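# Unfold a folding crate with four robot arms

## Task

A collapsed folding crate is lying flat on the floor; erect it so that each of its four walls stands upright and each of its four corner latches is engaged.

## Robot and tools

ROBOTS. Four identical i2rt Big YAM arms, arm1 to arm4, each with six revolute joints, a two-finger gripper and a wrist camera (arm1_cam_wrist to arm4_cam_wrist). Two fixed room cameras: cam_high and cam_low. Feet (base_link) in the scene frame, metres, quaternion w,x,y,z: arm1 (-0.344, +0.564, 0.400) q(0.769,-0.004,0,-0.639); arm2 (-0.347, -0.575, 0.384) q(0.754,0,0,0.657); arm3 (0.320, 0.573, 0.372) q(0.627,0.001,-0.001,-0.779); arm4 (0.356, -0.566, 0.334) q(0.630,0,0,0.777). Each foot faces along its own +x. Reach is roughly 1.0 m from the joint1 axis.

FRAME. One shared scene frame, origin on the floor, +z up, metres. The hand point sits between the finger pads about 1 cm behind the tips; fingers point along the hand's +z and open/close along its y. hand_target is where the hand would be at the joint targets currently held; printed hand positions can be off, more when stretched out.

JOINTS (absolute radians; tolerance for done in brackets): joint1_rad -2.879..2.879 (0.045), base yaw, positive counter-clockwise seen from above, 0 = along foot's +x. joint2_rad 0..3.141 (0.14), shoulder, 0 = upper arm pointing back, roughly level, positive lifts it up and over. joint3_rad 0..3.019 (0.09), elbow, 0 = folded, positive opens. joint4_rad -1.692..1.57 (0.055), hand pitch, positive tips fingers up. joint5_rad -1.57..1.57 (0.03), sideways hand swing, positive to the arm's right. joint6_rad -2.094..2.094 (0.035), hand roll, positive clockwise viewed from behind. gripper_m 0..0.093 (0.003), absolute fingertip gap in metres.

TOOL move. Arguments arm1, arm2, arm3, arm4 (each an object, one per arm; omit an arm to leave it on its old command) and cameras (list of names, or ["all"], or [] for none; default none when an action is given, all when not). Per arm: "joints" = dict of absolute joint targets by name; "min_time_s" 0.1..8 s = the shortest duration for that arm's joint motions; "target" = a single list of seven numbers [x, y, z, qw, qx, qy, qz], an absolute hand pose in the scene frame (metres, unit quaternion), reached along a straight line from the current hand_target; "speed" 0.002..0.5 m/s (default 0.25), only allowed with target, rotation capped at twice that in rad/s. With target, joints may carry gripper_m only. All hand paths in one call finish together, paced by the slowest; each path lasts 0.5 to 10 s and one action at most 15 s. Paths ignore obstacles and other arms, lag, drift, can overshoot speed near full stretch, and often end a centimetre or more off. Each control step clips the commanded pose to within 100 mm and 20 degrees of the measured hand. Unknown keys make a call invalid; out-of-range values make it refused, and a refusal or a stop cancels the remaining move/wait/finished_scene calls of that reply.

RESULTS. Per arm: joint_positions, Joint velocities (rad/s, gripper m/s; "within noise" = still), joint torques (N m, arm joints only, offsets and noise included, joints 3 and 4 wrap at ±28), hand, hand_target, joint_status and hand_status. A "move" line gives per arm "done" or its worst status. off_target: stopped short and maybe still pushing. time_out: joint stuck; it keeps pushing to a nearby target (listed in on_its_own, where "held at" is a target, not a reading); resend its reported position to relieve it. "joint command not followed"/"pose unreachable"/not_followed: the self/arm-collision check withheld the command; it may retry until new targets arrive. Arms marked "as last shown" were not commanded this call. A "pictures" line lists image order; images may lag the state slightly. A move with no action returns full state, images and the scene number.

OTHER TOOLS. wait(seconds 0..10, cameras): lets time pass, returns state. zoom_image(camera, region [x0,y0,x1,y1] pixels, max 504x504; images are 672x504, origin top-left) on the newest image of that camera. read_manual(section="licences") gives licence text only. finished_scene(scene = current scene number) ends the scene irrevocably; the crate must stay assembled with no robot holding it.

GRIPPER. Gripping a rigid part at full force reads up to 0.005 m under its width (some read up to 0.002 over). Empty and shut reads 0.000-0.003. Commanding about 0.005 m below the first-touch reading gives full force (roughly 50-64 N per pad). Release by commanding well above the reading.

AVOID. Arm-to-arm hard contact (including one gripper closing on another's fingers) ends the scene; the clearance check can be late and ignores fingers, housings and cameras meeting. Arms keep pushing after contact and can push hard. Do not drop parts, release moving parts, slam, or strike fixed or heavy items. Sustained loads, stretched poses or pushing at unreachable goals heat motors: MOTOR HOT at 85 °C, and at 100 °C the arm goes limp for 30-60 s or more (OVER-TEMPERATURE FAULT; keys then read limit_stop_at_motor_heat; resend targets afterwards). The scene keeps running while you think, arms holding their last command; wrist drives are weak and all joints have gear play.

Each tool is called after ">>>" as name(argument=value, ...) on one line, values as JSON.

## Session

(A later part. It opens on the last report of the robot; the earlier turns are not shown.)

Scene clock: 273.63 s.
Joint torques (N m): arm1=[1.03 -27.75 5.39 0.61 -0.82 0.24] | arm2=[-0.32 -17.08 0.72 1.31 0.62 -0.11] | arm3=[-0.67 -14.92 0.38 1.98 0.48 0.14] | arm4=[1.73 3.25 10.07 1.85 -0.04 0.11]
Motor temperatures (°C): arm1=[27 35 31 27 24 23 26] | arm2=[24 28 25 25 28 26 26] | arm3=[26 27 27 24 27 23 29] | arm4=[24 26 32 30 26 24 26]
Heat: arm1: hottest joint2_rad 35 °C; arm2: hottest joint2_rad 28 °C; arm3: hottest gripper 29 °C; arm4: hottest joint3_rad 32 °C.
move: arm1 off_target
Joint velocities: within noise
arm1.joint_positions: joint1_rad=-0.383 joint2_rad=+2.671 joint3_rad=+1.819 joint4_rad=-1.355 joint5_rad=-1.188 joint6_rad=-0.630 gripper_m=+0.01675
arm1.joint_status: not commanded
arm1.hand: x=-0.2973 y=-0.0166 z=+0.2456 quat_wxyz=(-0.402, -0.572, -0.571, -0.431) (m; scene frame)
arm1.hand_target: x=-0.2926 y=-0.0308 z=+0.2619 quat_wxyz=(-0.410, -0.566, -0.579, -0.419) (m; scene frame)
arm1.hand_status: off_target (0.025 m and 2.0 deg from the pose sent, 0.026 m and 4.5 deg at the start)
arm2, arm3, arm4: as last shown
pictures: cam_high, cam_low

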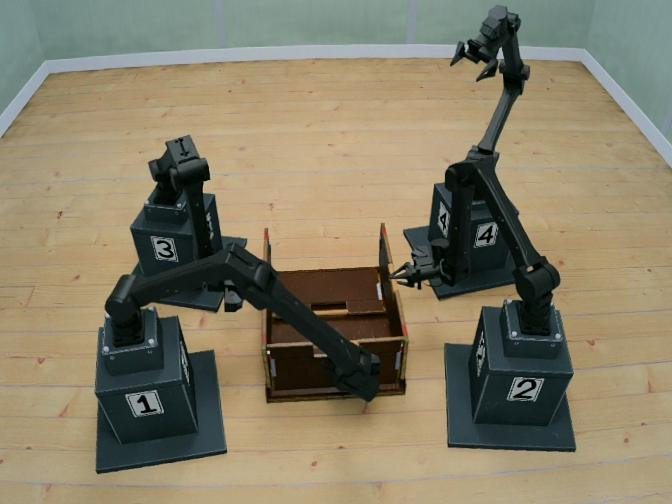

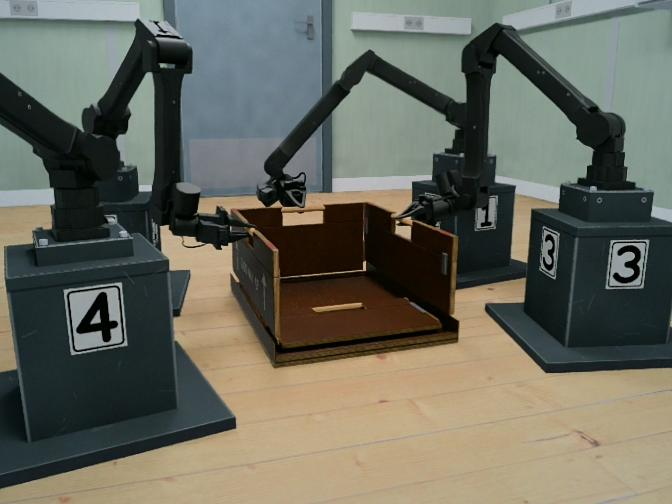

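>>> move(arm1={"target": [-0.262, -0.033, 0.262, 0.4115, 0.5663, 0.5778, 0.4198], "speed": 0.06}, cameras=["cam_high", "cam_low"])

>>> zoom_image(camera="cam_high", region=[250, 215, 420, 415])

>>> zoom_image(camera="cam_low", region=[350, 195, 390, 245])

Scene clock: 280.63 s.
Joint torques (N m): arm1=[4.54 -27.22 5.72 1.14 -1.37 0.44] | arm2=[-0.26 -17.03 0.72 1.29 0.62 -0.1] | arm3=[-0.62 -15.03 0.49 1.74 0.47 0.14] | arm4=[1.73 3.31 10.07 1.87 -0.04 0.11]
Motor temperatures (°C): arm1=[27 35 31 27 24 23 26] | arm2=[24 28 25 25 28 26 26] | arm3=[26 27 27 24 27 23 29] | arm4=[24 26 32 30 26 24 26]
Heat: arm1: hottest joint2_rad 35 °C; arm2: hottest joint2_rad 28 °C; arm3: hottest gripper 29 °C; arm4: hottest joint3_rad 32 °C.
move: arm1 off_target
Joint velocities: within noise
arm1.joint_positions: joint1_rad=-0.383 joint2_rad=+2.637 joint3_rad=+1.759 joint4_rad=-1.236 joint5_rad=-1.202 joint6_rad=-0.540 gripper_m=+0.01675
arm1.joint_status: not commanded
arm1.hand: x=-0.2965 y=-0.0170 z=+0.2463 quat_wxyz=(-0.409, -0.582, -0.564, -0.419) (m; scene frame)
arm1.hand_target: x=-0.2650 y=-0.0318 z=+0.2628 quat_wxyz=(-0.412, -0.566, -0.578, -0.420) (m; scene frame)
arm1.hand_status: off_target (0.041 m and 2.4 deg from the pose sent, 0.042 m and 2.0 deg at the start)
arm2, arm3, arm4: as last shown
pictures: cam_high, cam_low

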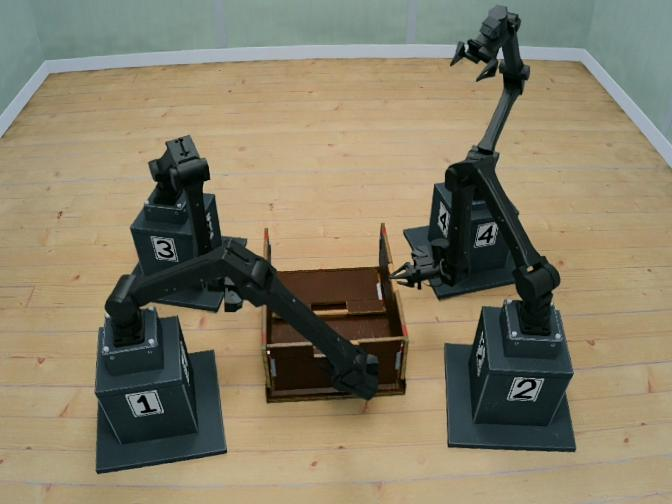

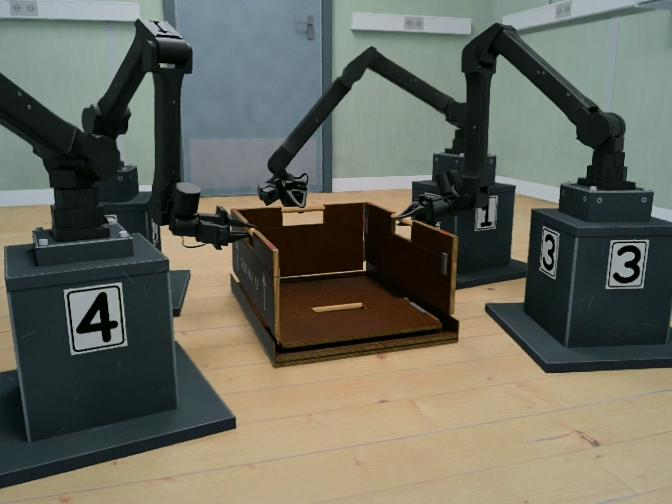

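Scaled by 2.520 from the camera's 672x504 image, which has a finer 960x720 frame.

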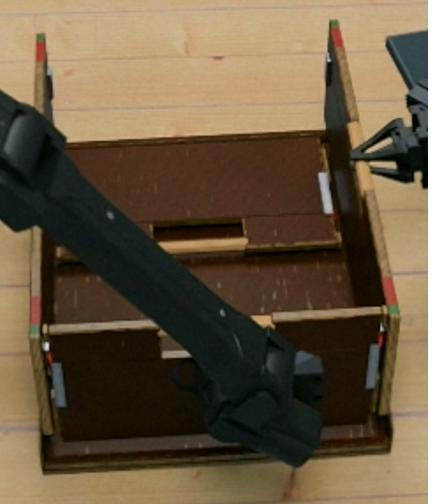

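Scaled by 10.080 from the camera's 672x504 image, which has a finer 960x720 frame.

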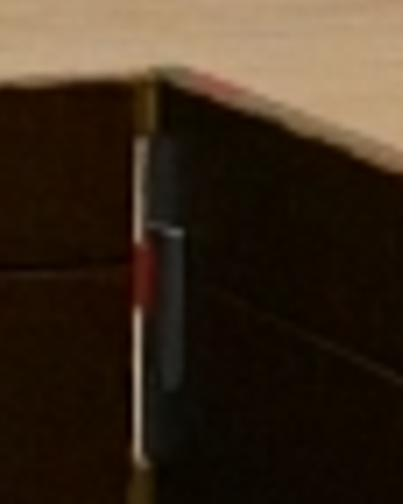

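>>> move(arm1={"target": [-0.289, -0.030, 0.25, 0.4115, 0.5663, 0.5778, 0.4198], "speed": 0.1}, arm4={"target": [0.027, -0.02, 0.2, 0, 0.7194, -0.6946, 0], "speed": 0.35, "joints": {"gripper_m": 0.045}}, cameras=["arm4_cam_wrist", "cam_high"])

Scene clock: 288.80 s.
Joint torques (N m): arm1=[1.03 -24.82 7.94 -0.66 -0.61 -0.06] | arm2=[-0.26 -16.97 0.73 1.29 0.62 -0.1] | arm3=[-0.62 -14.68 0.59 1.92 0.5 0.16] | arm4=[1.14 -20.66 10.92 -0.53 -0.13 0.28]
Motor temperatures (°C): arm1=[27 34 32 27 25 23 26] | arm2=[24 28 25 25 28 26 26] | arm3=[26 27 27 24 27 23 29] | arm4=[24 26 32 30 26 24 26]
Heat: arm1: hottest joint2_rad 34 °C; arm2: hottest joint2_rad 28 °C; arm3: hottest gripper 29 °C; arm4: hottest joint3_rad 32 °C.
move: arm1 off_target; arm4 off_target
Joint velocities: within noise
arm1.joint_positions: joint1_rad=-0.383 joint2_rad=+2.650 joint3_rad=+1.779 joint4_rad=-1.281 joint5_rad=-1.198 joint6_rad=-0.580 gripper_m=+0.01674
arm1.joint_status: not commanded
arm1.hand: x=-0.2966 y=-0.0160 z=+0.2458 quat_wxyz=(-0.407, -0.577, -0.568, -0.423) (m; scene frame)
arm1.hand_target: x=-0.2890 y=-0.0299 z=+0.2494 quat_wxyz=(-0.413, -0.565, -0.580, -0.417) (m; scene frame)
arm1.hand_status: off_target (0.016 m and 1.8 deg from the pose sent, 0.015 m and 2.4 deg at the start)
arm2, arm3: as last shown
arm4.joint_positions: joint1_rad=+0.332 joint2_rad=+2.334 joint3_rad=+1.641 joint4_rad=-0.894 joint5_rad=-0.007 joint6_rad=+0.492 gripper_m=+0.04507
arm4.joint_status: all done
arm4.hand: x=+0.0355 y=-0.0326 z=+0.1998 quat_wxyz=(+0.006, +0.724, -0.690, +0.007) (m; scene frame)
arm4.hand_target: x=+0.0324 y=-0.0228 z=+0.1969 quat_wxyz=(+0.006, +0.716, -0.698, +0.004) (m; scene frame)
arm4.hand_status: off_target (0.015 m and 1.3 deg from the pose sent, 0.816 m and 81.5 deg at the start)
pictures: arm4_cam_wrist, cam_high

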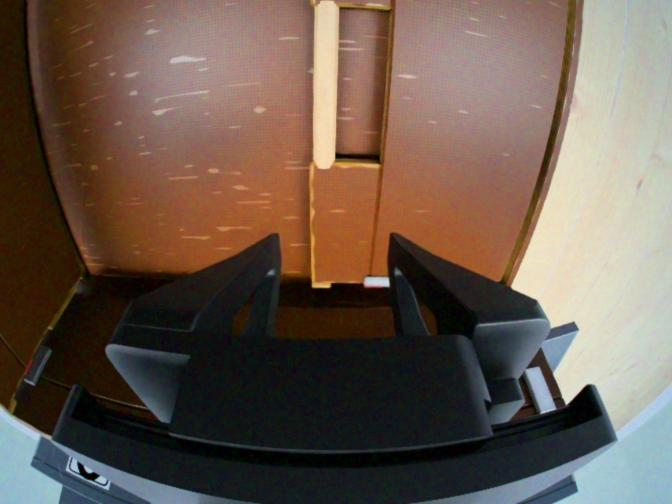

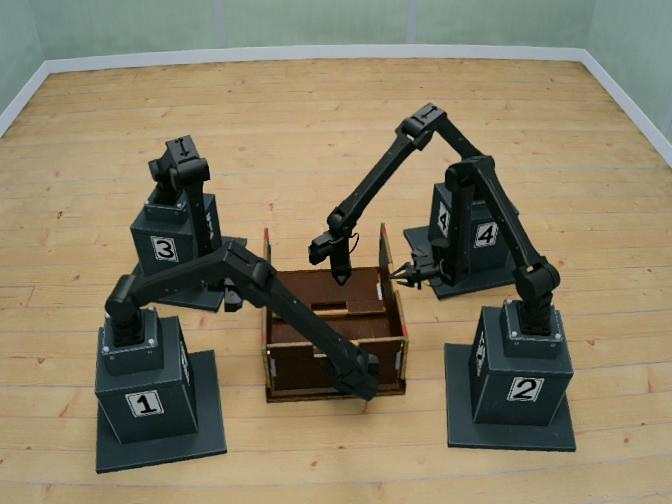

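>>> move(arm1={"joints": {"gripper_m": 0.05}}, arm4={"target": [0.0225, 0.006, 0.06, 0, 0.7194, -0.6946, 0], "speed": 0.15}, cameras=["arm4_cam_wrist", "arm1_cam_wrist", "cam_low", "cam_high"])

Scene clock: 294.93 s.
Joint torques (N m): arm1=[-0.03 -24.76 7.16 -0.69 -0.54 -0.08] | arm2=[-0.32 -16.97 0.76 1.31 0.61 -0.1] | arm3=[-0.62 -14.45 0.4 1.81 0.5 0.15] | arm4=[1.14 -21.66 10.21 0.02 0.02 0.11]
Motor temperatures (°C): arm1=[27 35 32 27 25 23 26] | arm2=[24 28 25 25 28 26 26] | arm3=[26 27 27 24 27 23 29] | arm4=[24 26 32 30 26 25 26]
Heat: arm1: hottest joint2_rad 35 °C; arm2: hottest joint2_rad 28 °C; arm3: hottest gripper 29 °C; arm4: hottest joint3_rad 32 °C.
move: arm1 done; arm4 off_target
Joint velocities: within noise
arm1.joint_positions: joint1_rad=-0.362 joint2_rad=+2.651 joint3_rad=+1.792 joint4_rad=-1.281 joint5_rad=-1.201 joint6_rad=-0.572 gripper_m=+0.04997
arm1.joint_status: all done
arm1.hand: x=-0.2848 y=-0.0196 z=+0.2474 quat_wxyz=(-0.404, -0.571, -0.573, -0.426) (m; scene frame)
arm1.hand_target: x=-0.2829 y=-0.0292 z=+0.2489 quat_wxyz=(-0.409, -0.565, -0.580, -0.421) (m; scene frame)
arm1.hand_status: not commanded
arm2, arm3: as last shown
arm4.joint_positions: joint1_rad=+0.327 joint2_rad=+2.638 joint3_rad=+1.848 joint4_rad=-0.792 joint5_rad=-0.003 joint6_rad=+0.492 gripper_m=+0.04507
arm4.joint_status: not commanded
arm4.hand: x=+0.0232 y=-0.0048 z=+0.0692 quat_wxyz=(+0.003, +0.722, -0.692, +0.004) (m; scene frame)
arm4.hand_target: x=+0.0235 y=+0.0052 z=+0.0610 quat_wxyz=(+0.000, +0.719, -0.695, -0.001) (m; scene frame)
arm4.hand_status: off_target (0.014 m and 0.8 deg from the pose sent, 0.146 m and 1.3 deg at the start)
pictures: arm1_cam_wrist, arm4_cam_wrist, cam_high, cam_low

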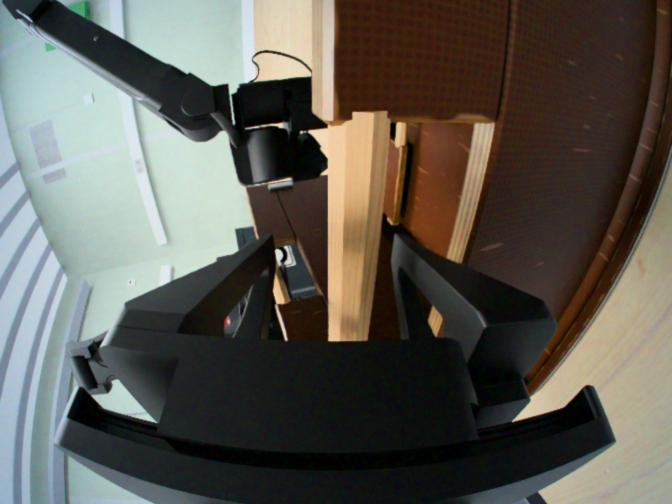

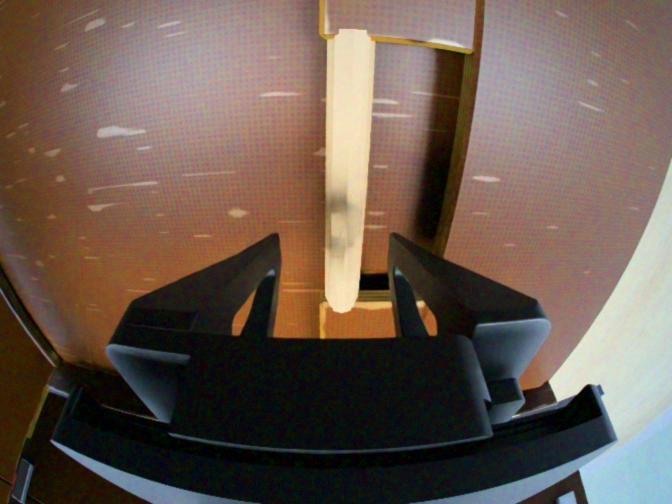

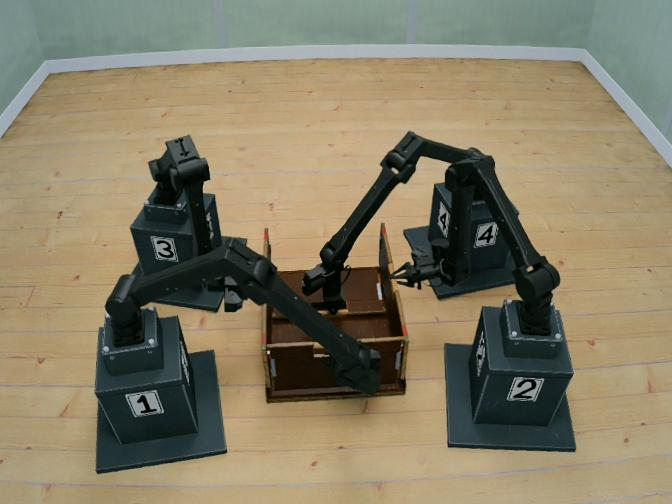

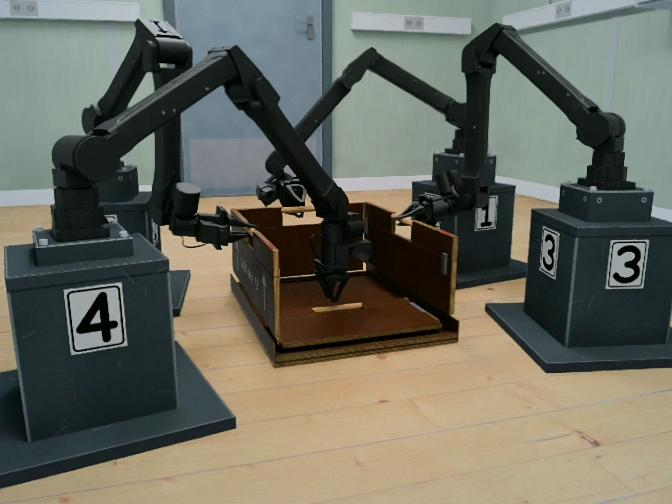

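>>> move(arm1={"target": [-0.40, -0.025, 0.30, 0.4115, 0.5663, 0.5778, 0.4198], "speed": 0.15}, arm4={"target": [0.0275, 0.006, 0.036, 0, 0.7194, -0.6946, 0], "speed": 0.1}, cameras=["arm4_cam_wrist", "cam_high", "arm1_cam_wrist"])

Scene clock: 300.20 s.
Joint torques (N m): arm1=[0.38 -25.23 7.94 -1.39 -0.22 -0.14] | arm2=[-0.26 -17.08 0.73 1.29 0.61 -0.1] | arm3=[-0.56 -14.62 0.39 1.88 0.45 0.12] | arm4=[1.14 -21.71 10.1 0.31 0.02 0.04]
Motor temperatures (°C): arm1=[27 35 32 27 25 23 26] | arm2=[24 28 24 25 28 26 26] | arm3=[26 27 27 24 27 23 29] | arm4=[24 26 32 30 26 25 26]
Heat: arm1: hottest joint2_rad 35 °C; arm2: hottest joint2_rad 28 °C; arm3: hottest gripper 29 °C; arm4: hottest joint3_rad 32 °C.
move: arm1 off_target; arm4 off_target
Joint velocities: within noise
arm1.joint_positions: joint1_rad=-0.541 joint2_rad=+2.651 joint3_rad=+1.928 joint4_rad=-1.674 joint5_rad=-1.096 joint6_rad=-0.848 gripper_m=+0.04997
arm1.joint_status: not commanded
arm1.hand: x=-0.3959 y=-0.0163 z=+0.2960 quat_wxyz=(-0.407, -0.581, -0.566, -0.420) (m; scene frame)
arm1.hand_target: x=-0.3998 y=-0.0260 z=+0.3004 quat_wxyz=(-0.412, -0.574, -0.577, -0.410) (m; scene frame)
arm1.hand_status: off_target (0.010 m and 2.2 deg from the pose sent, 0.127 m and 1.3 deg at the start; a joint's target at an end of its range on 25 of 50 steps)
arm2, arm3: as last shown
arm4.joint_positions: joint1_rad=+0.321 joint2_rad=+2.682 joint3_rad=+1.870 joint4_rad=-0.773 joint5_rad=-0.001 joint6_rad=+0.492 gripper_m=+0.04507
arm4.joint_status: not commanded
arm4.hand: x=+0.0281 y=-0.0046 z=+0.0468 quat_wxyz=(+0.003, +0.720, -0.694, +0.007) (m; scene frame)
arm4.hand_target: x=+0.0286 y=+0.0051 z=+0.0357 quat_wxyz=(+0.000, +0.719, -0.695, +0.000) (m; scene frame)
arm4.hand_status: off_target (0.015 m and 0.9 deg from the pose sent, 0.035 m and 0.8 deg at the start)
pictures: arm1_cam_wrist, arm4_cam_wrist, cam_high

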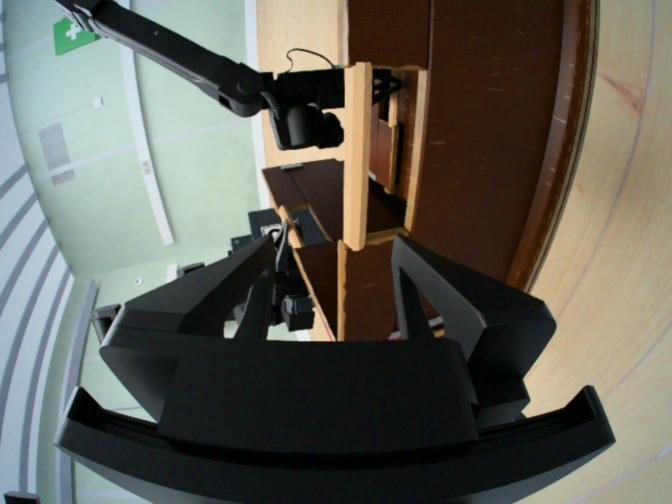

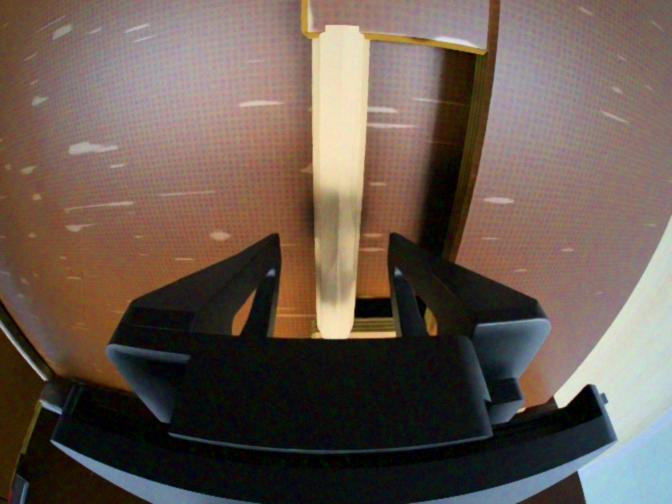

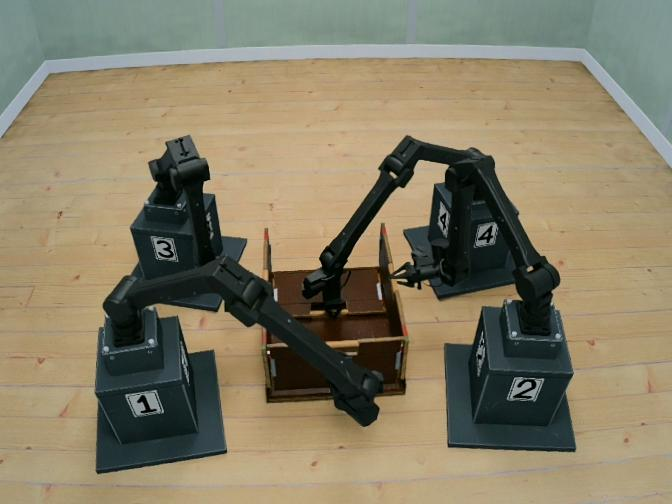

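>>> move(arm1={"joints": {"joint1_rad": -0.585, "joint2_rad": 1.2, "joint3_rad": 1.408, "joint4_rad": -1.4, "joint5_rad": 0.0, "joint6_rad": 0.0}, "min_time_s": 3}, arm4={"target": [0.0275, 0.006, 0.023, 0, 0.7194, -0.6946, 0], "speed": 0.1}, cameras=[])

>>> move(arm4={"joints": {"gripper_m": 0.011}}, cameras=["arm4_cam_wrist", "cam_high"])

Scene clock: 306.50 s.
Joint torques (N m): arm1=[-1.44 -9.29 8.2 2.03 0.19 0.25] | arm2=[-0.38 -17.03 0.73 1.31 0.62 -0.1] | arm3=[-0.62 -14.92 0.42 1.94 0.45 0.14] | arm4=[1.2 -21.89 9.99 0.27 0 0.04]
Motor temperatures (°C): arm1=[27 35 32 27 24 23 26] | arm2=[24 28 24 25 28 26 26] | arm3=[26 27 27 24 26 23 29] | arm4=[24 27 32 30 26 25 26]
Heat: arm1: hottest joint2_rad 35 °C; arm2: hottest joint2_rad 28 °C; arm3: hottest gripper 29 °C; arm4: hottest joint3_rad 32 °C.
move: arm1 done; arm4 off_target
Joint velocities: within noise
arm1.joint_positions: joint1_rad=-0.575 joint2_rad=+1.191 joint3_rad=+1.411 joint4_rad=-1.422 joint5_rad=-0.009 joint6_rad=-0.024 gripper_m=+0.04998
arm1.joint_status: all done
arm1.hand: x=-0.4957 y=+0.1899 z=+0.7627 quat_wxyz=(-0.105, -0.809, -0.558, +0.155) (m; scene frame)
arm1.hand_target: x=-0.5014 y=+0.1878 z=+0.7593 quat_wxyz=(-0.105, -0.816, -0.547, +0.156) (m; scene frame)
arm1.hand_status: not commanded
arm2, arm3: as last shown
arm4.joint_positions: joint1_rad=+0.321 joint2_rad=+2.711 joint3_rad=+1.889 joint4_rad=-0.762 joint5_rad=-0.001 joint6_rad=+0.492 gripper_m=+0.04507
arm4.joint_status: not commanded
arm4.hand: x=+0.0277 y=-0.0040 z=+0.0336 quat_wxyz=(+0.002, +0.720, -0.694, +0.006) (m; scene frame)
arm4.hand_target: x=+0.0279 y=+0.0053 z=+0.0232 quat_wxyz=(+0.000, +0.719, -0.695, +0.000) (m; scene frame)
arm4.hand_status: off_target (0.015 m and 0.8 deg from the pose sent, 0.026 m and 0.9 deg at the start)
pictures: none
No camera images: "cameras" was empty.

Scene clock: 307.10 s.
Joint torques (N m): arm1=[-1.38 -9 8.25 1.95 0.18 0.18] | arm2=[-0.26 -17.08 0.72 1.31 0.61 -0.1] | arm3=[-0.21 -14.45 0.35 1.85 0.47 0.16] | arm4=[1.2 -21.95 9.98 0.25 -0.06 0.04]
Motor temperatures (°C): arm1=[27 35 32 27 24 23 26] | arm2=[24 28 24 25 28 26 26] | arm3=[26 27 27 24 26 23 29] | arm4=[24 27 32 30 26 25 26]
Heat: arm1: hottest joint2_rad 35 °C; arm2: hottest joint2_rad 28 °C; arm3: hottest gripper 29 °C; arm4: hottest joint3_rad 32 °C.
move: arm4 off_target
Joint velocities: within noise
arm1, arm2, arm3: as last shown
arm1.hand_target: x=-0.5014 y=+0.1878 z=+0.7593 quat_wxyz=(-0.105, -0.815, -0.547, +0.156) (m; scene frame)
arm4.joint_positions: joint1_rad=+0.321 joint2_rad=+2.711 joint3_rad=+1.889 joint4_rad=-0.762 joint5_rad=+0.008 joint6_rad=+0.501 gripper_m=+0.01688
arm4.joint_status: gripper_m off_target (ended at +0.01691, target +0.01100)
arm4.hand: x=+0.0290 y=-0.0031 z=+0.0336 quat_wxyz=(-0.002, +0.717, -0.697, +0.007) (m; scene frame)
arm4.hand_target: x=+0.0287 y=+0.0057 z=+0.0232 quat_wxyz=(-0.004, +0.716, -0.698, +0.001) (m; scene frame)
arm4.hand_status: not commanded
pictures: arm4_cam_wrist, cam_high

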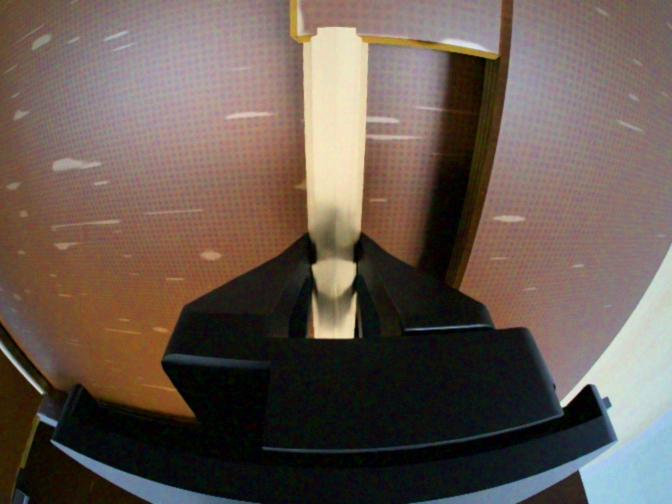

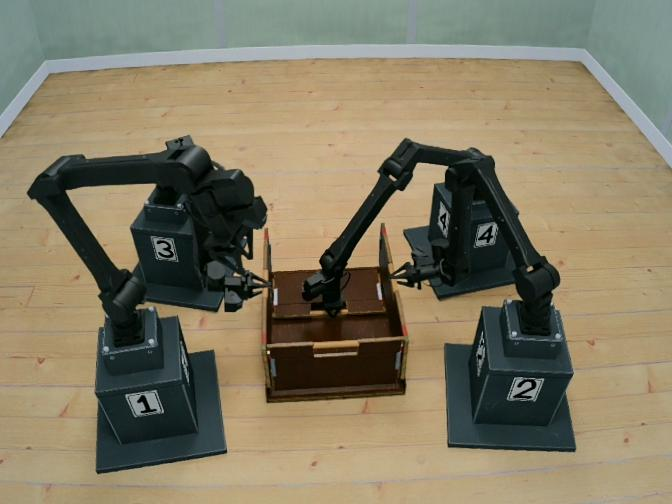

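>>> move(arm3={"target": [-0.045, 0.211, 0.248, 0.6426, 0.7658, 0.0184, 0.0154], "speed": 0.06}, arm2={"target": [-0.0145, -0.219, 0.241, -0.0154, -0.0184, 0.7658, 0.6426], "speed": 0.06}, cameras=[])

>>> move(arm4={"target": [0.062, 0.008, 0.160, 0.1856, 0.6926, -0.6732, -0.1804], "speed": 0.12}, cameras=["cam_high", "cam_low", "arm4_cam_wrist"])

>>> zoom_image(camera="cam_high", region=[250, 215, 420, 415])

Scene clock: 316.13 s.
Joint torques (N m): arm1=[-0.79 -9.29 8.32 2.07 0.22 0.21] | arm2=[-2.49 -17.14 -0.02 1.18 0.08 -0.32] | arm3=[-2.73 -14.8 -0.12 1.68 0 -0.01] | arm4=[1.26 -21.89 9.98 0.25 -0.06 0.04]
Motor temperatures (°C): arm1=[27 34 32 27 24 23 25] | arm2=[24 28 24 25 28 26 26] | arm3=[26 27 27 24 26 23 29] | arm4=[24 28 32 30 26 24 27]
Heat: arm1: hottest joint2_rad 34 °C; arm2: hottest joint2_rad 28 °C; arm3: hottest gripper 29 °C; arm4: hottest joint3_rad 32 °C.
move: arm2 off_target; arm3 off_target
Joint velocities: within noise
arm1, arm4: as last shown
arm2.joint_positions: joint1_rad=-0.908 joint2_rad=+2.533 joint3_rad=+0.832 joint4_rad=+1.329 joint5_rad=-1.095 joint6_rad=+1.245 gripper_m=+0.01739
arm2.joint_status: not commanded
arm2.hand: x=-0.0218 y=-0.2081 z=+0.2409 quat_wxyz=(+0.027, +0.027, -0.763, -0.645) (m; scene frame)
arm2.hand_target: x=-0.0138 y=-0.2186 z=+0.2411 quat_wxyz=(+0.015, +0.018, -0.765, -0.643) (m; scene frame)
arm2.hand_status: off_target (0.013 m and 1.8 deg from the pose sent, 0.014 m and 1.7 deg at the start)
arm3.joint_positions: joint1_rad=-0.857 joint2_rad=+2.446 joint3_rad=+0.878 joint4_rad=+1.191 joint5_rad=-1.115 joint6_rad=+1.204 gripper_m=+0.01651
arm3.joint_status: not commanded
arm3.hand: x=-0.0419 y=+0.1991 z=+0.2540 quat_wxyz=(-0.647, -0.761, -0.036, -0.015) (m; scene frame)
arm3.hand_target: x=-0.0447 y=+0.2107 z=+0.2481 quat_wxyz=(-0.643, -0.766, -0.018, -0.016) (m; scene frame)
arm3.hand_status: off_target (0.014 m and 2.1 deg from the pose sent, 0.014 m and 2.0 deg at the start)
pictures: none
No camera images: "cameras" was empty.

Scene clock: 318.90 s.
Joint torques (N m): arm1=[-0.97 -9.82 8.29 1.89 0.22 0.22] | arm2=[-2.55 -17.26 -0.02 1.18 0.08 -0.32] | arm3=[-2.78 -15.33 -0.2 1.63 0.01 -0.02] | arm4=[1.08 -24.88 6.35 0.4 -0.75 -0.04]
Motor temperatures (°C): arm1=[27 34 33 27 24 23 25] | arm2=[24 28 24 25 28 26 26] | arm3=[26 27 27 24 26 23 29] | arm4=[24 28 32 30 26 25 27]
Heat: arm1: hottest joint2_rad 34 °C; arm2: hottest joint2_rad 28 °C; arm3: hottest gripper 29 °C; arm4: hottest joint3_rad 32 °C.
move: arm4 off_target
Joint velocities: within noise
arm1, arm2, arm3: as last shown
arm4.joint_positions: joint1_rad=+0.152 joint2_rad=+2.434 joint3_rad=+1.564 joint4_rad=-0.552 joint5_rad=-0.486 joint6_rad=+0.363 gripper_m=+0.01682
arm4.joint_status: not commanded
arm4.hand: x=+0.0569 y=-0.0013 z=+0.1425 quat_wxyz=(+0.189, +0.696, -0.673, -0.165) (m; scene frame)
arm4.hand_target: x=+0.0578 y=+0.0067 z=+0.1595 quat_wxyz=(+0.187, +0.696, -0.669, -0.180) (m; scene frame)
arm4.hand_status: off_target (0.020 m and 1.9 deg from the pose sent, 0.131 m and 30.8 deg at the start)
pictures: arm4_cam_wrist, cam_high, cam_low

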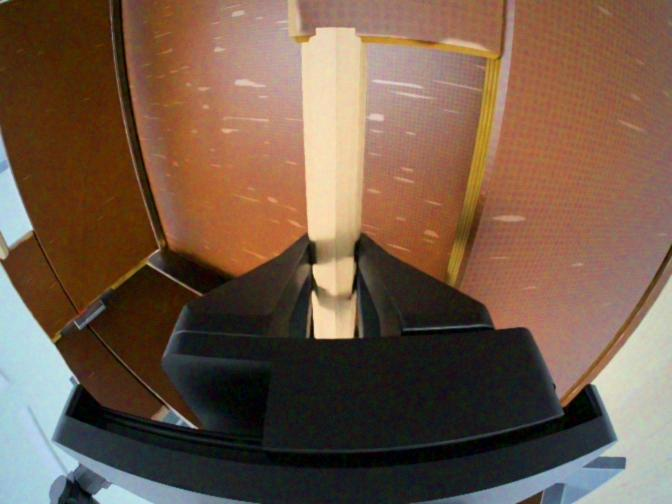

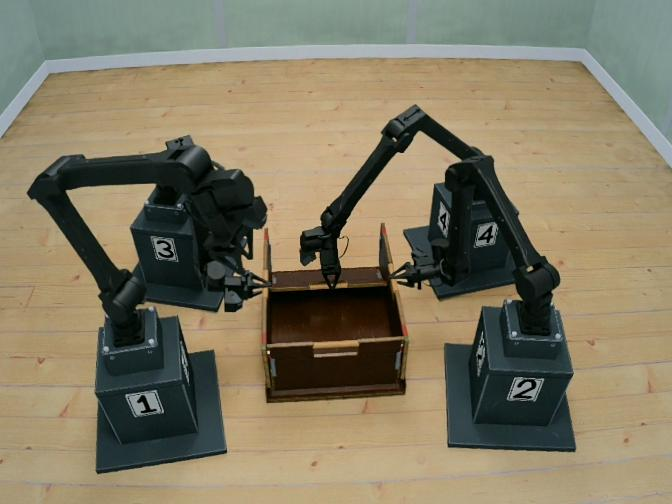

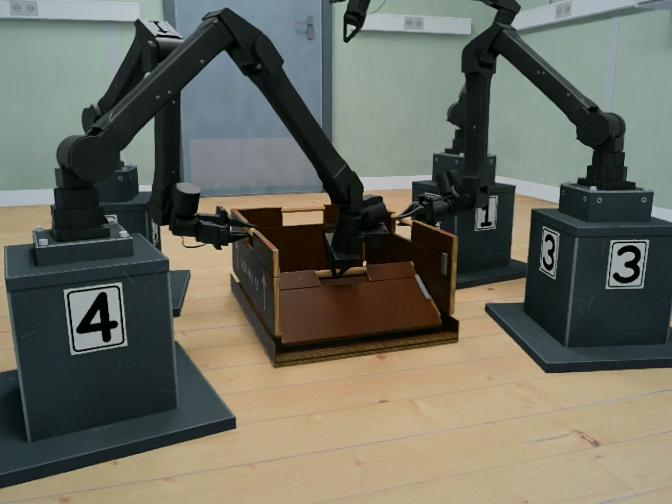

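Scaled by 2.520 from the camera's 672x504 image, which has a finer 960x720 frame.

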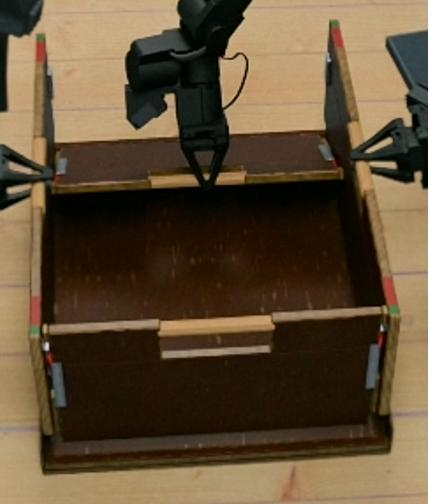

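>>> move(arm4={"target": [0.098, 0.008, 0.206, 0.2744, 0.6624, -0.6440, -0.2667], "speed": 0.12}, cameras=[])

>>> move(arm4={"target": [0.146, 0.009, 0.242, 0.3585, 0.6209, -0.6036, -0.3485], "speed": 0.12}, cameras=[])

>>> move(arm4={"target": [0.201, 0.011, 0.262, 0.4215, 0.5800, -0.5638, -0.4097], "speed": 0.12}, cameras=["cam_high", "cam_low", "arm4_cam_wrist"])

>>> zoom_image(camera="cam_high", region=[250, 215, 420, 415])

Scene clock: 322.57 s.
Joint torques (N m): arm1=[-0.91 -9.29 8.23 1.96 0.21 0.18] | arm2=[-2.55 -17.26 -0.01 1.17 0.08 -0.32] | arm3=[-2.96 -14.8 -0.2 1.59 0.01 -0.02] | arm4=[1.03 -24.06 6.2 0.46 -0.99 0.06]
Motor temperatures (°C): arm1=[27 33 33 27 24 23 25] | arm2=[24 28 24 25 27 26 26] | arm3=[26 27 27 24 26 23 29] | arm4=[24 29 32 30 26 25 27]
Heat: arm1: hottest joint2_rad 33 °C; arm2: hottest joint2_rad 28 °C; arm3: hottest gripper 29 °C; arm4: hottest joint3_rad 32 °C.
move: arm4 off_target
Joint velocities: within noise
arm1, arm2, arm3: as last shown
arm4.joint_positions: joint1_rad=+0.039 joint2_rad=+2.361 joint3_rad=+1.471 joint4_rad=-0.506 joint5_rad=-0.753 joint6_rad=+0.281 gripper_m=+0.01682
arm4.joint_status: not commanded
arm4.hand: x=+0.0912 y=+0.0000 z=+0.1881 quat_wxyz=(+0.277, +0.666, -0.644, -0.252) (m; scene frame)
arm4.hand_target: x=+0.0936 y=+0.0072 z=+0.2055 quat_wxyz=(+0.276, +0.664, -0.642, -0.267) (m; scene frame)
arm4.hand_status: off_target (0.021 m and 1.7 deg from the pose sent, 0.076 m and 16.1 deg at the start)
pictures: none
No camera images: "cameras" was empty.

Scene clock: 324.27 s.
Joint torques (N m): arm1=[-1.38 -9.05 8.31 1.99 0.15 0.16] | arm2=[-2.55 -17.2 -0.02 1.18 0.08 -0.32] | arm3=[-2.2 -14.39 -0.14 1.68 0.01 -0.04] | arm4=[0.67 -23.47 6.75 -0.53 -1.07 0.02]
Motor temperatures (°C): arm1=[27 33 33 27 24 23 25] | arm2=[24 28 24 25 27 26 26] | arm3=[26 27 27 24 26 23 29] | arm4=[24 29 32 30 27 25 27]
Heat: arm1: hottest joint2_rad 33 °C; arm2: hottest joint2_rad 28 °C; arm3: hottest gripper 29 °C; arm4: hottest joint3_rad 32 °C.
move: arm4 off_target
Joint velocities: within noise
arm1, arm2, arm3: as last shown
arm4.joint_positions: joint1_rad=-0.090 joint2_rad=+2.348 joint3_rad=+1.440 joint4_rad=-0.545 joint5_rad=-1.032 joint6_rad=+0.150 gripper_m=+0.01682
arm4.joint_status: not commanded
arm4.hand: x=+0.1388 y=+0.0023 z=+0.2242 quat_wxyz=(+0.360, +0.625, -0.603, -0.340) (m; scene frame)
arm4.hand_target: x=+0.1451 y=+0.0104 z=+0.2423 quat_wxyz=(+0.359, +0.621, -0.603, -0.350) (m; scene frame)
arm4.hand_status: off_target (0.020 m and 1.1 deg from the pose sent, 0.077 m and 16.0 deg at the start)
pictures: none
No camera images: "cameras" was empty.

Scene clock: 326.27 s.
Joint torques (N m): arm1=[-1.55 -9.23 8.34 1.92 0.19 0.19] | arm2=[-2.43 -17.2 -0.03 1.17 0.1 -0.31] | arm3=[-2.26 -14.92 -0.21 1.62 0.01 -0.03] | arm4=[0.85 -22.36 8.09 -2.03 -1.27 -0.15]
Motor temperatures (°C): arm1=[27 33 33 27 24 23 25] | arm2=[24 28 24 25 27 26 26] | arm3=[26 27 27 24 26 23 29] | arm4=[24 29 31 30 27 25 27]
Heat: arm1: hottest joint2_rad 33 °C; arm2: hottest joint2_rad 28 °C; arm3: hottest gripper 29 °C; arm4: hottest joint3_rad 31 °C.
move: arm4 off_target
Joint velocities: within noise
arm1, arm2, arm3: as last shown
arm2.hand_target: x=-0.0138 y=-0.2185 z=+0.2411 quat_wxyz=(+0.014, +0.018, -0.765, -0.643) (m; scene frame)
arm4.joint_positions: joint1_rad=-0.213 joint2_rad=+2.391 joint3_rad=+1.495 joint4_rad=-0.792 joint5_rad=-1.239 joint6_rad=-0.119 gripper_m=+0.01685
arm4.joint_status: not commanded
arm4.hand: x=+0.1947 y=+0.0032 z=+0.2458 quat_wxyz=(+0.419, +0.584, -0.566, -0.403) (m; scene frame)
arm4.hand_target: x=+0.2003 y=+0.0120 z=+0.2611 quat_wxyz=(+0.421, +0.579, -0.565, -0.411) (m; scene frame)
arm4.hand_status: off_target (0.019 m and 0.9 deg from the pose sent, 0.073 m and 12.7 deg at the start)
pictures: arm4_cam_wrist, cam_high, cam_low

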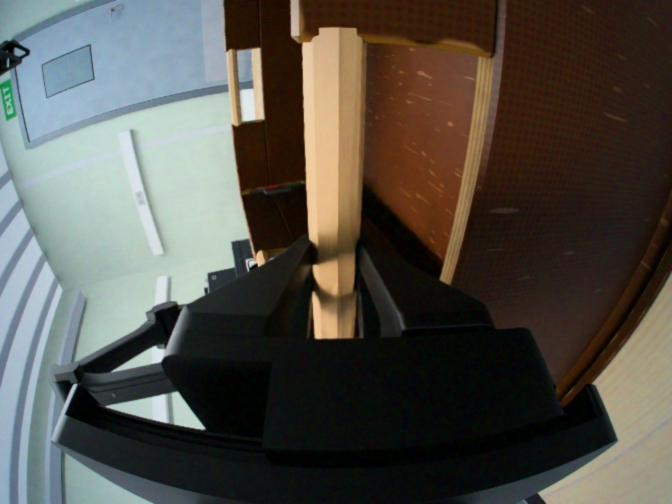

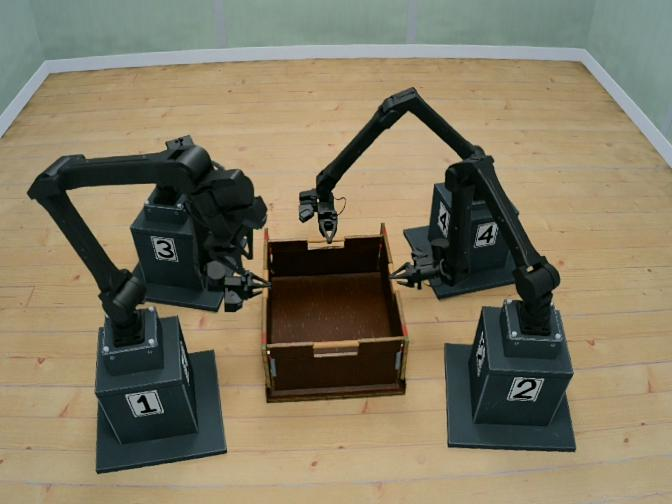

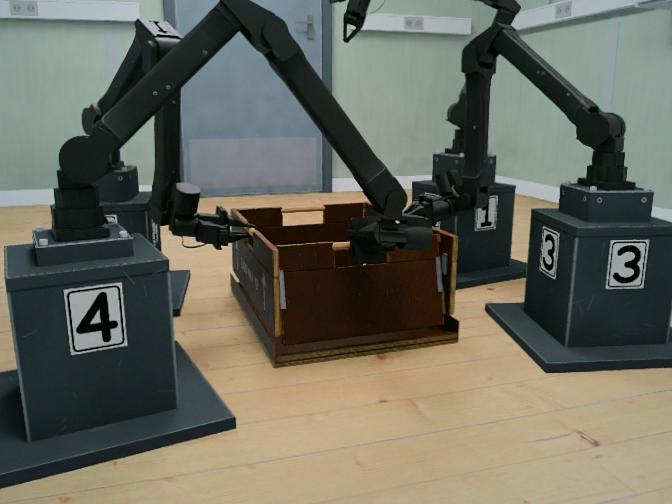

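Scaled by 2.520 from the camera's 672x504 image, which has a finer 960x720 frame.

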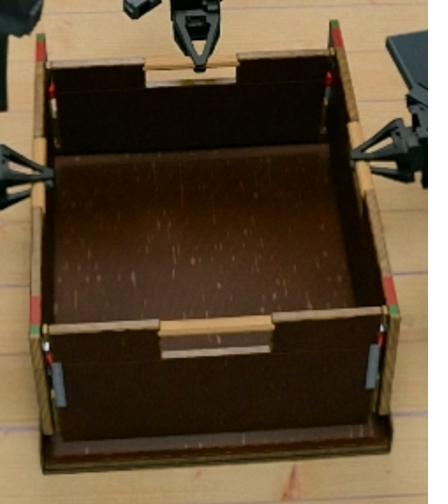

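>>> move(arm4={"target": [0.255, 0.013, 0.268, 0.4415, 0.5650, -0.5492, -0.4291], "speed": 0.12}, cameras=[])

>>> move(arm4={"target": [0.292, 0.013, 0.264, 0.4415, 0.5650, -0.5492, -0.4291], "speed": 0.08}, cameras=["cam_high", "cam_low"])

>>> zoom_image(camera="cam_high", region=[250, 215, 420, 415])

>>> zoom_image(camera="cam_low", region=[215, 190, 475, 380])

Scene clock: 330.70 s.
Joint torques (N m): arm1=[-0.73 -9.41 8.1 1.96 0.2 0.19] | arm2=[-2.14 -17.2 -0.02 1.17 0.23 -0.31] | arm3=[-2.43 -14.33 -0.13 1.73 0.08 -0.05] | arm4=[0.09 -23.06 7.87 -3.32 -0.82 -0.25]
Motor temperatures (°C): arm1=[27 33 33 27 24 23 25] | arm2=[24 28 24 25 27 26 26] | arm3=[26 27 27 24 26 23 29] | arm4=[24 29 31 30 27 25 27]
Heat: arm1: hottest joint2_rad 33 °C; arm2: hottest joint2_rad 28 °C; arm3: hottest gripper 29 °C; arm4: hottest joint3_rad 31 °C.
move: arm4 off_target
Joint velocities: within noise
arm1: as last shown
arm2.joint_positions: joint1_rad=-0.911 joint2_rad=+2.533 joint3_rad=+0.831 joint4_rad=+1.329 joint5_rad=-1.098 joint6_rad=+1.245 gripper_m=+0.01739
arm2.joint_status: not commanded
arm2.hand: x=-0.0217 y=-0.2094 z=+0.2410 quat_wxyz=(+0.028, +0.027, -0.763, -0.645) (m; scene frame)
arm2.hand_target: x=-0.0146 y=-0.2186 z=+0.2409 quat_wxyz=(+0.016, +0.018, -0.766, -0.643) (m; scene frame)
arm2.hand_status: not commanded
arm3.joint_positions: joint1_rad=-0.859 joint2_rad=+2.446 joint3_rad=+0.878 joint4_rad=+1.191 joint5_rad=-1.115 joint6_rad=+1.204 gripper_m=+0.01651
arm3.joint_status: not commanded
arm3.hand: x=-0.0425 y=+0.1996 z=+0.2540 quat_wxyz=(-0.647, -0.761, -0.035, -0.015) (m; scene frame)
arm3.hand_target: x=-0.0451 y=+0.2110 z=+0.2481 quat_wxyz=(-0.643, -0.766, -0.018, -0.015) (m; scene frame)
arm3.hand_status: not commanded
arm4.joint_positions: joint1_rad=-0.299 joint2_rad=+2.478 joint3_rad=+1.639 joint4_rad=-1.227 joint5_rad=-1.283 joint6_rad=-0.507 gripper_m=+0.01665
arm4.joint_status: not commanded
arm4.hand: x=+0.2409 y=+0.0053 z=+0.2522 quat_wxyz=(+0.445, +0.571, -0.547, -0.421) (m; scene frame)
arm4.hand_target: x=+0.2537 y=+0.0136 z=+0.2680 quat_wxyz=(+0.442, +0.565, -0.550, -0.429) (m; scene frame)
arm4.hand_status: off_target (0.023 m and 1.2 deg from the pose sent, 0.065 m and 4.9 deg at the start)
pictures: none
No camera images: "cameras" was empty.

Scene clock: 332.17 s.
Joint torques (N m): arm1=[-1.03 -9.35 8.38 2.11 0.21 0.25] | arm2=[-2.14 -17.2 -0.02 1.2 0.26 -0.31] | arm3=[-2.26 -14.62 -0.23 1.66 0.1 -0.04] | arm4=[-3.66 -23.18 7.56 -3.63 -0.14 -0.45]
Motor temperatures (°C): arm1=[27 33 33 27 24 23 25] | arm2=[24 28 24 25 27 26 26] | arm3=[26 27 27 24 26 23 29] | arm4=[24 29 31 30 27 25 27]
Heat: arm1: hottest joint2_rad 33 °C; arm2: hottest joint2_rad 28 °C; arm3: hottest gripper 29 °C; arm4: hottest joint3_rad 31 °C.
move: arm4 off_target
Joint velocities: within noise
arm1.joint_positions: joint1_rad=-0.575 joint2_rad=+1.191 joint3_rad=+1.411 joint4_rad=-1.422 joint5_rad=-0.009 joint6_rad=-0.024 gripper_m=+0.04998
arm1.joint_status: not commanded
arm1.hand: x=-0.4957 y=+0.1899 z=+0.7627 quat_wxyz=(-0.105, -0.809, -0.558, +0.155) (m; scene frame)
arm1.hand_target: x=-0.5014 y=+0.1878 z=+0.7593 quat_wxyz=(-0.105, -0.815, -0.547, +0.156) (m; scene frame)
arm1.hand_status: not commanded
arm2.joint_positions: joint1_rad=-0.911 joint2_rad=+2.533 joint3_rad=+0.832 joint4_rad=+1.329 joint5_rad=-1.099 joint6_rad=+1.245 gripper_m=+0.01739
arm2.joint_status: not commanded
arm2.hand: x=-0.0214 y=-0.2091 z=+0.2412 quat_wxyz=(+0.028, +0.028, -0.763, -0.646) (m; scene frame)
arm2.hand_target: x=-0.0142 y=-0.2183 z=+0.2411 quat_wxyz=(+0.015, +0.018, -0.765, -0.643) (m; scene frame)
arm2.hand_status: not commanded
arm3.joint_positions: joint1_rad=-0.857 joint2_rad=+2.446 joint3_rad=+0.878 joint4_rad=+1.191 joint5_rad=-1.117 joint6_rad=+1.204 gripper_m=+0.01651
arm3.joint_status: not commanded
arm3.hand: x=-0.0416 y=+0.1991 z=+0.2541 quat_wxyz=(-0.647, -0.761, -0.036, -0.016) (m; scene frame)
arm3.hand_target: x=-0.0445 y=+0.2104 z=+0.2481 quat_wxyz=(-0.643, -0.766, -0.019, -0.016) (m; scene frame)
arm3.hand_status: not commanded
arm4.joint_positions: joint1_rad=-0.312 joint2_rad=+2.522 joint3_rad=+1.712 joint4_rad=-1.405 joint5_rad=-1.268 joint6_rad=-0.660 gripper_m=+0.01658
arm4.joint_status: not commanded
arm4.hand: x=+0.2494 y=+0.0050 z=+0.2520 quat_wxyz=(+0.455, +0.576, -0.536, -0.417) (m; scene frame)
arm4.hand_target: x=+0.2904 y=+0.0125 z=+0.2636 quat_wxyz=(+0.441, +0.565, -0.550, -0.430) (m; scene frame)
arm4.hand_status: off_target (0.045 m and 2.9 deg from the pose sent, 0.053 m and 1.2 deg at the start)
pictures: cam_high, cam_low

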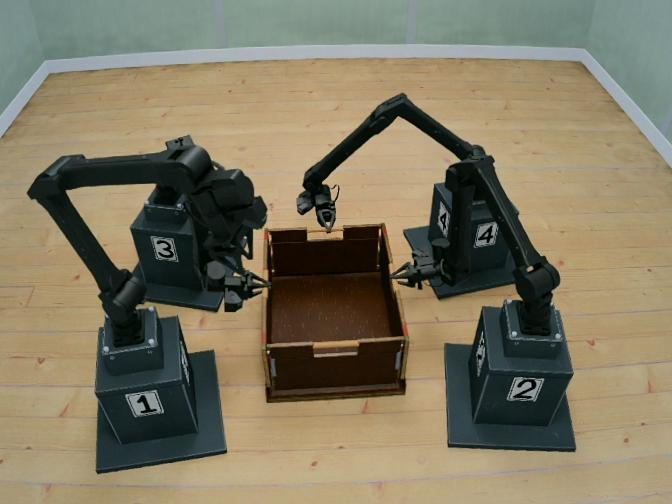

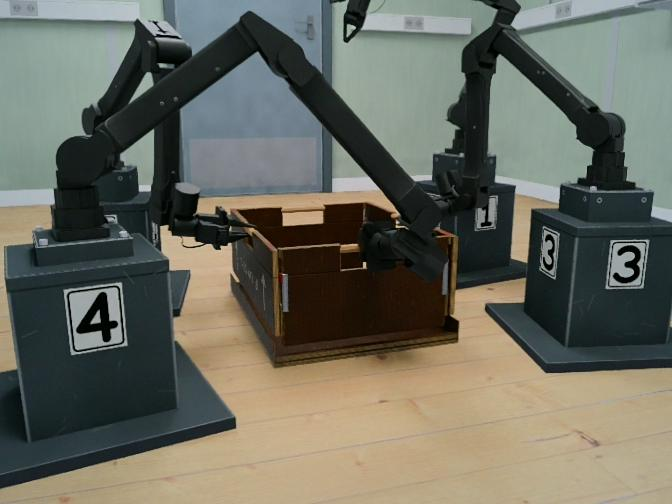

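Scaled by 2.520 from the camera's 672x504 image, which has a finer 960x720 frame.

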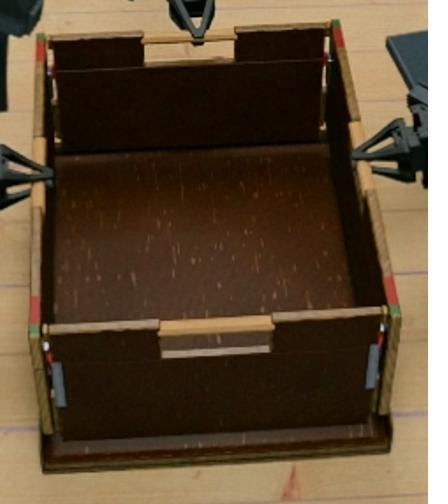

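Scaled by 1.938 from the camera's 672x504 image, which has a finer 960x720 frame.

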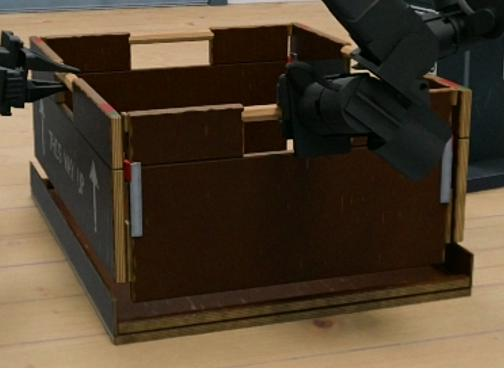

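>>> zoom_image(camera="cam_high", region=[255, 215, 295, 275])

>>> zoom_image(camera="cam_high", region=[365, 215, 405, 275])

>>> zoom_image(camera="cam_low", region=[255, 230, 305, 290])

>>> zoom_image(camera="cam_low", region=[425, 220, 475, 280])

Scaled by 8.400 from the camera's 672x504 image, which has a finer 960x720 frame.

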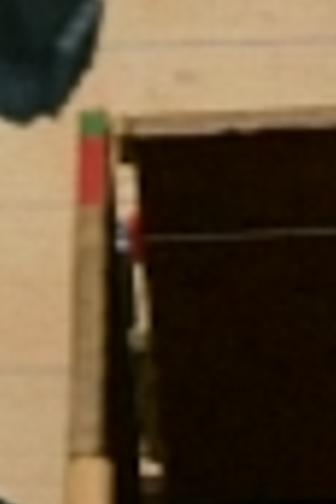

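Scaled by 8.400 from the camera's 672x504 image, which has a finer 960x720 frame.

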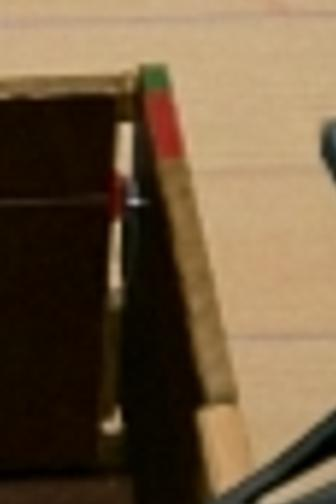

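Scaled by 8.400 from the camera's 672x504 image, which has a finer 960x720 frame.

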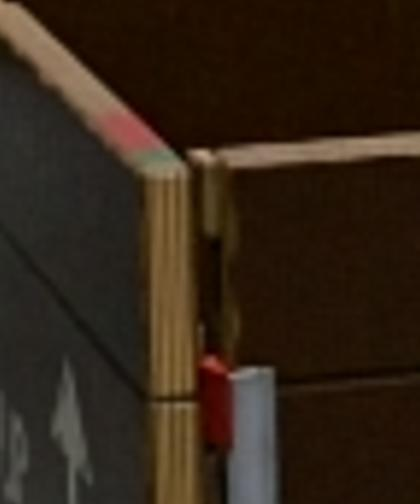

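Scaled by 8.400 from the camera's 672x504 image, which has a finer 960x720 frame.

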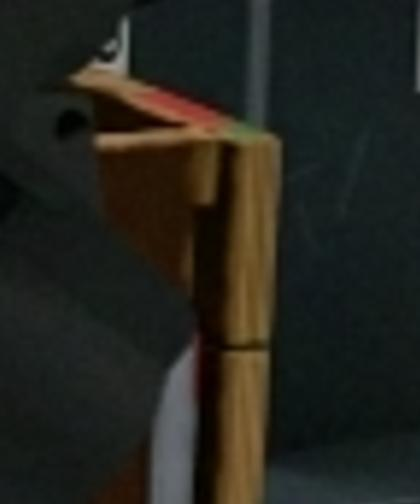

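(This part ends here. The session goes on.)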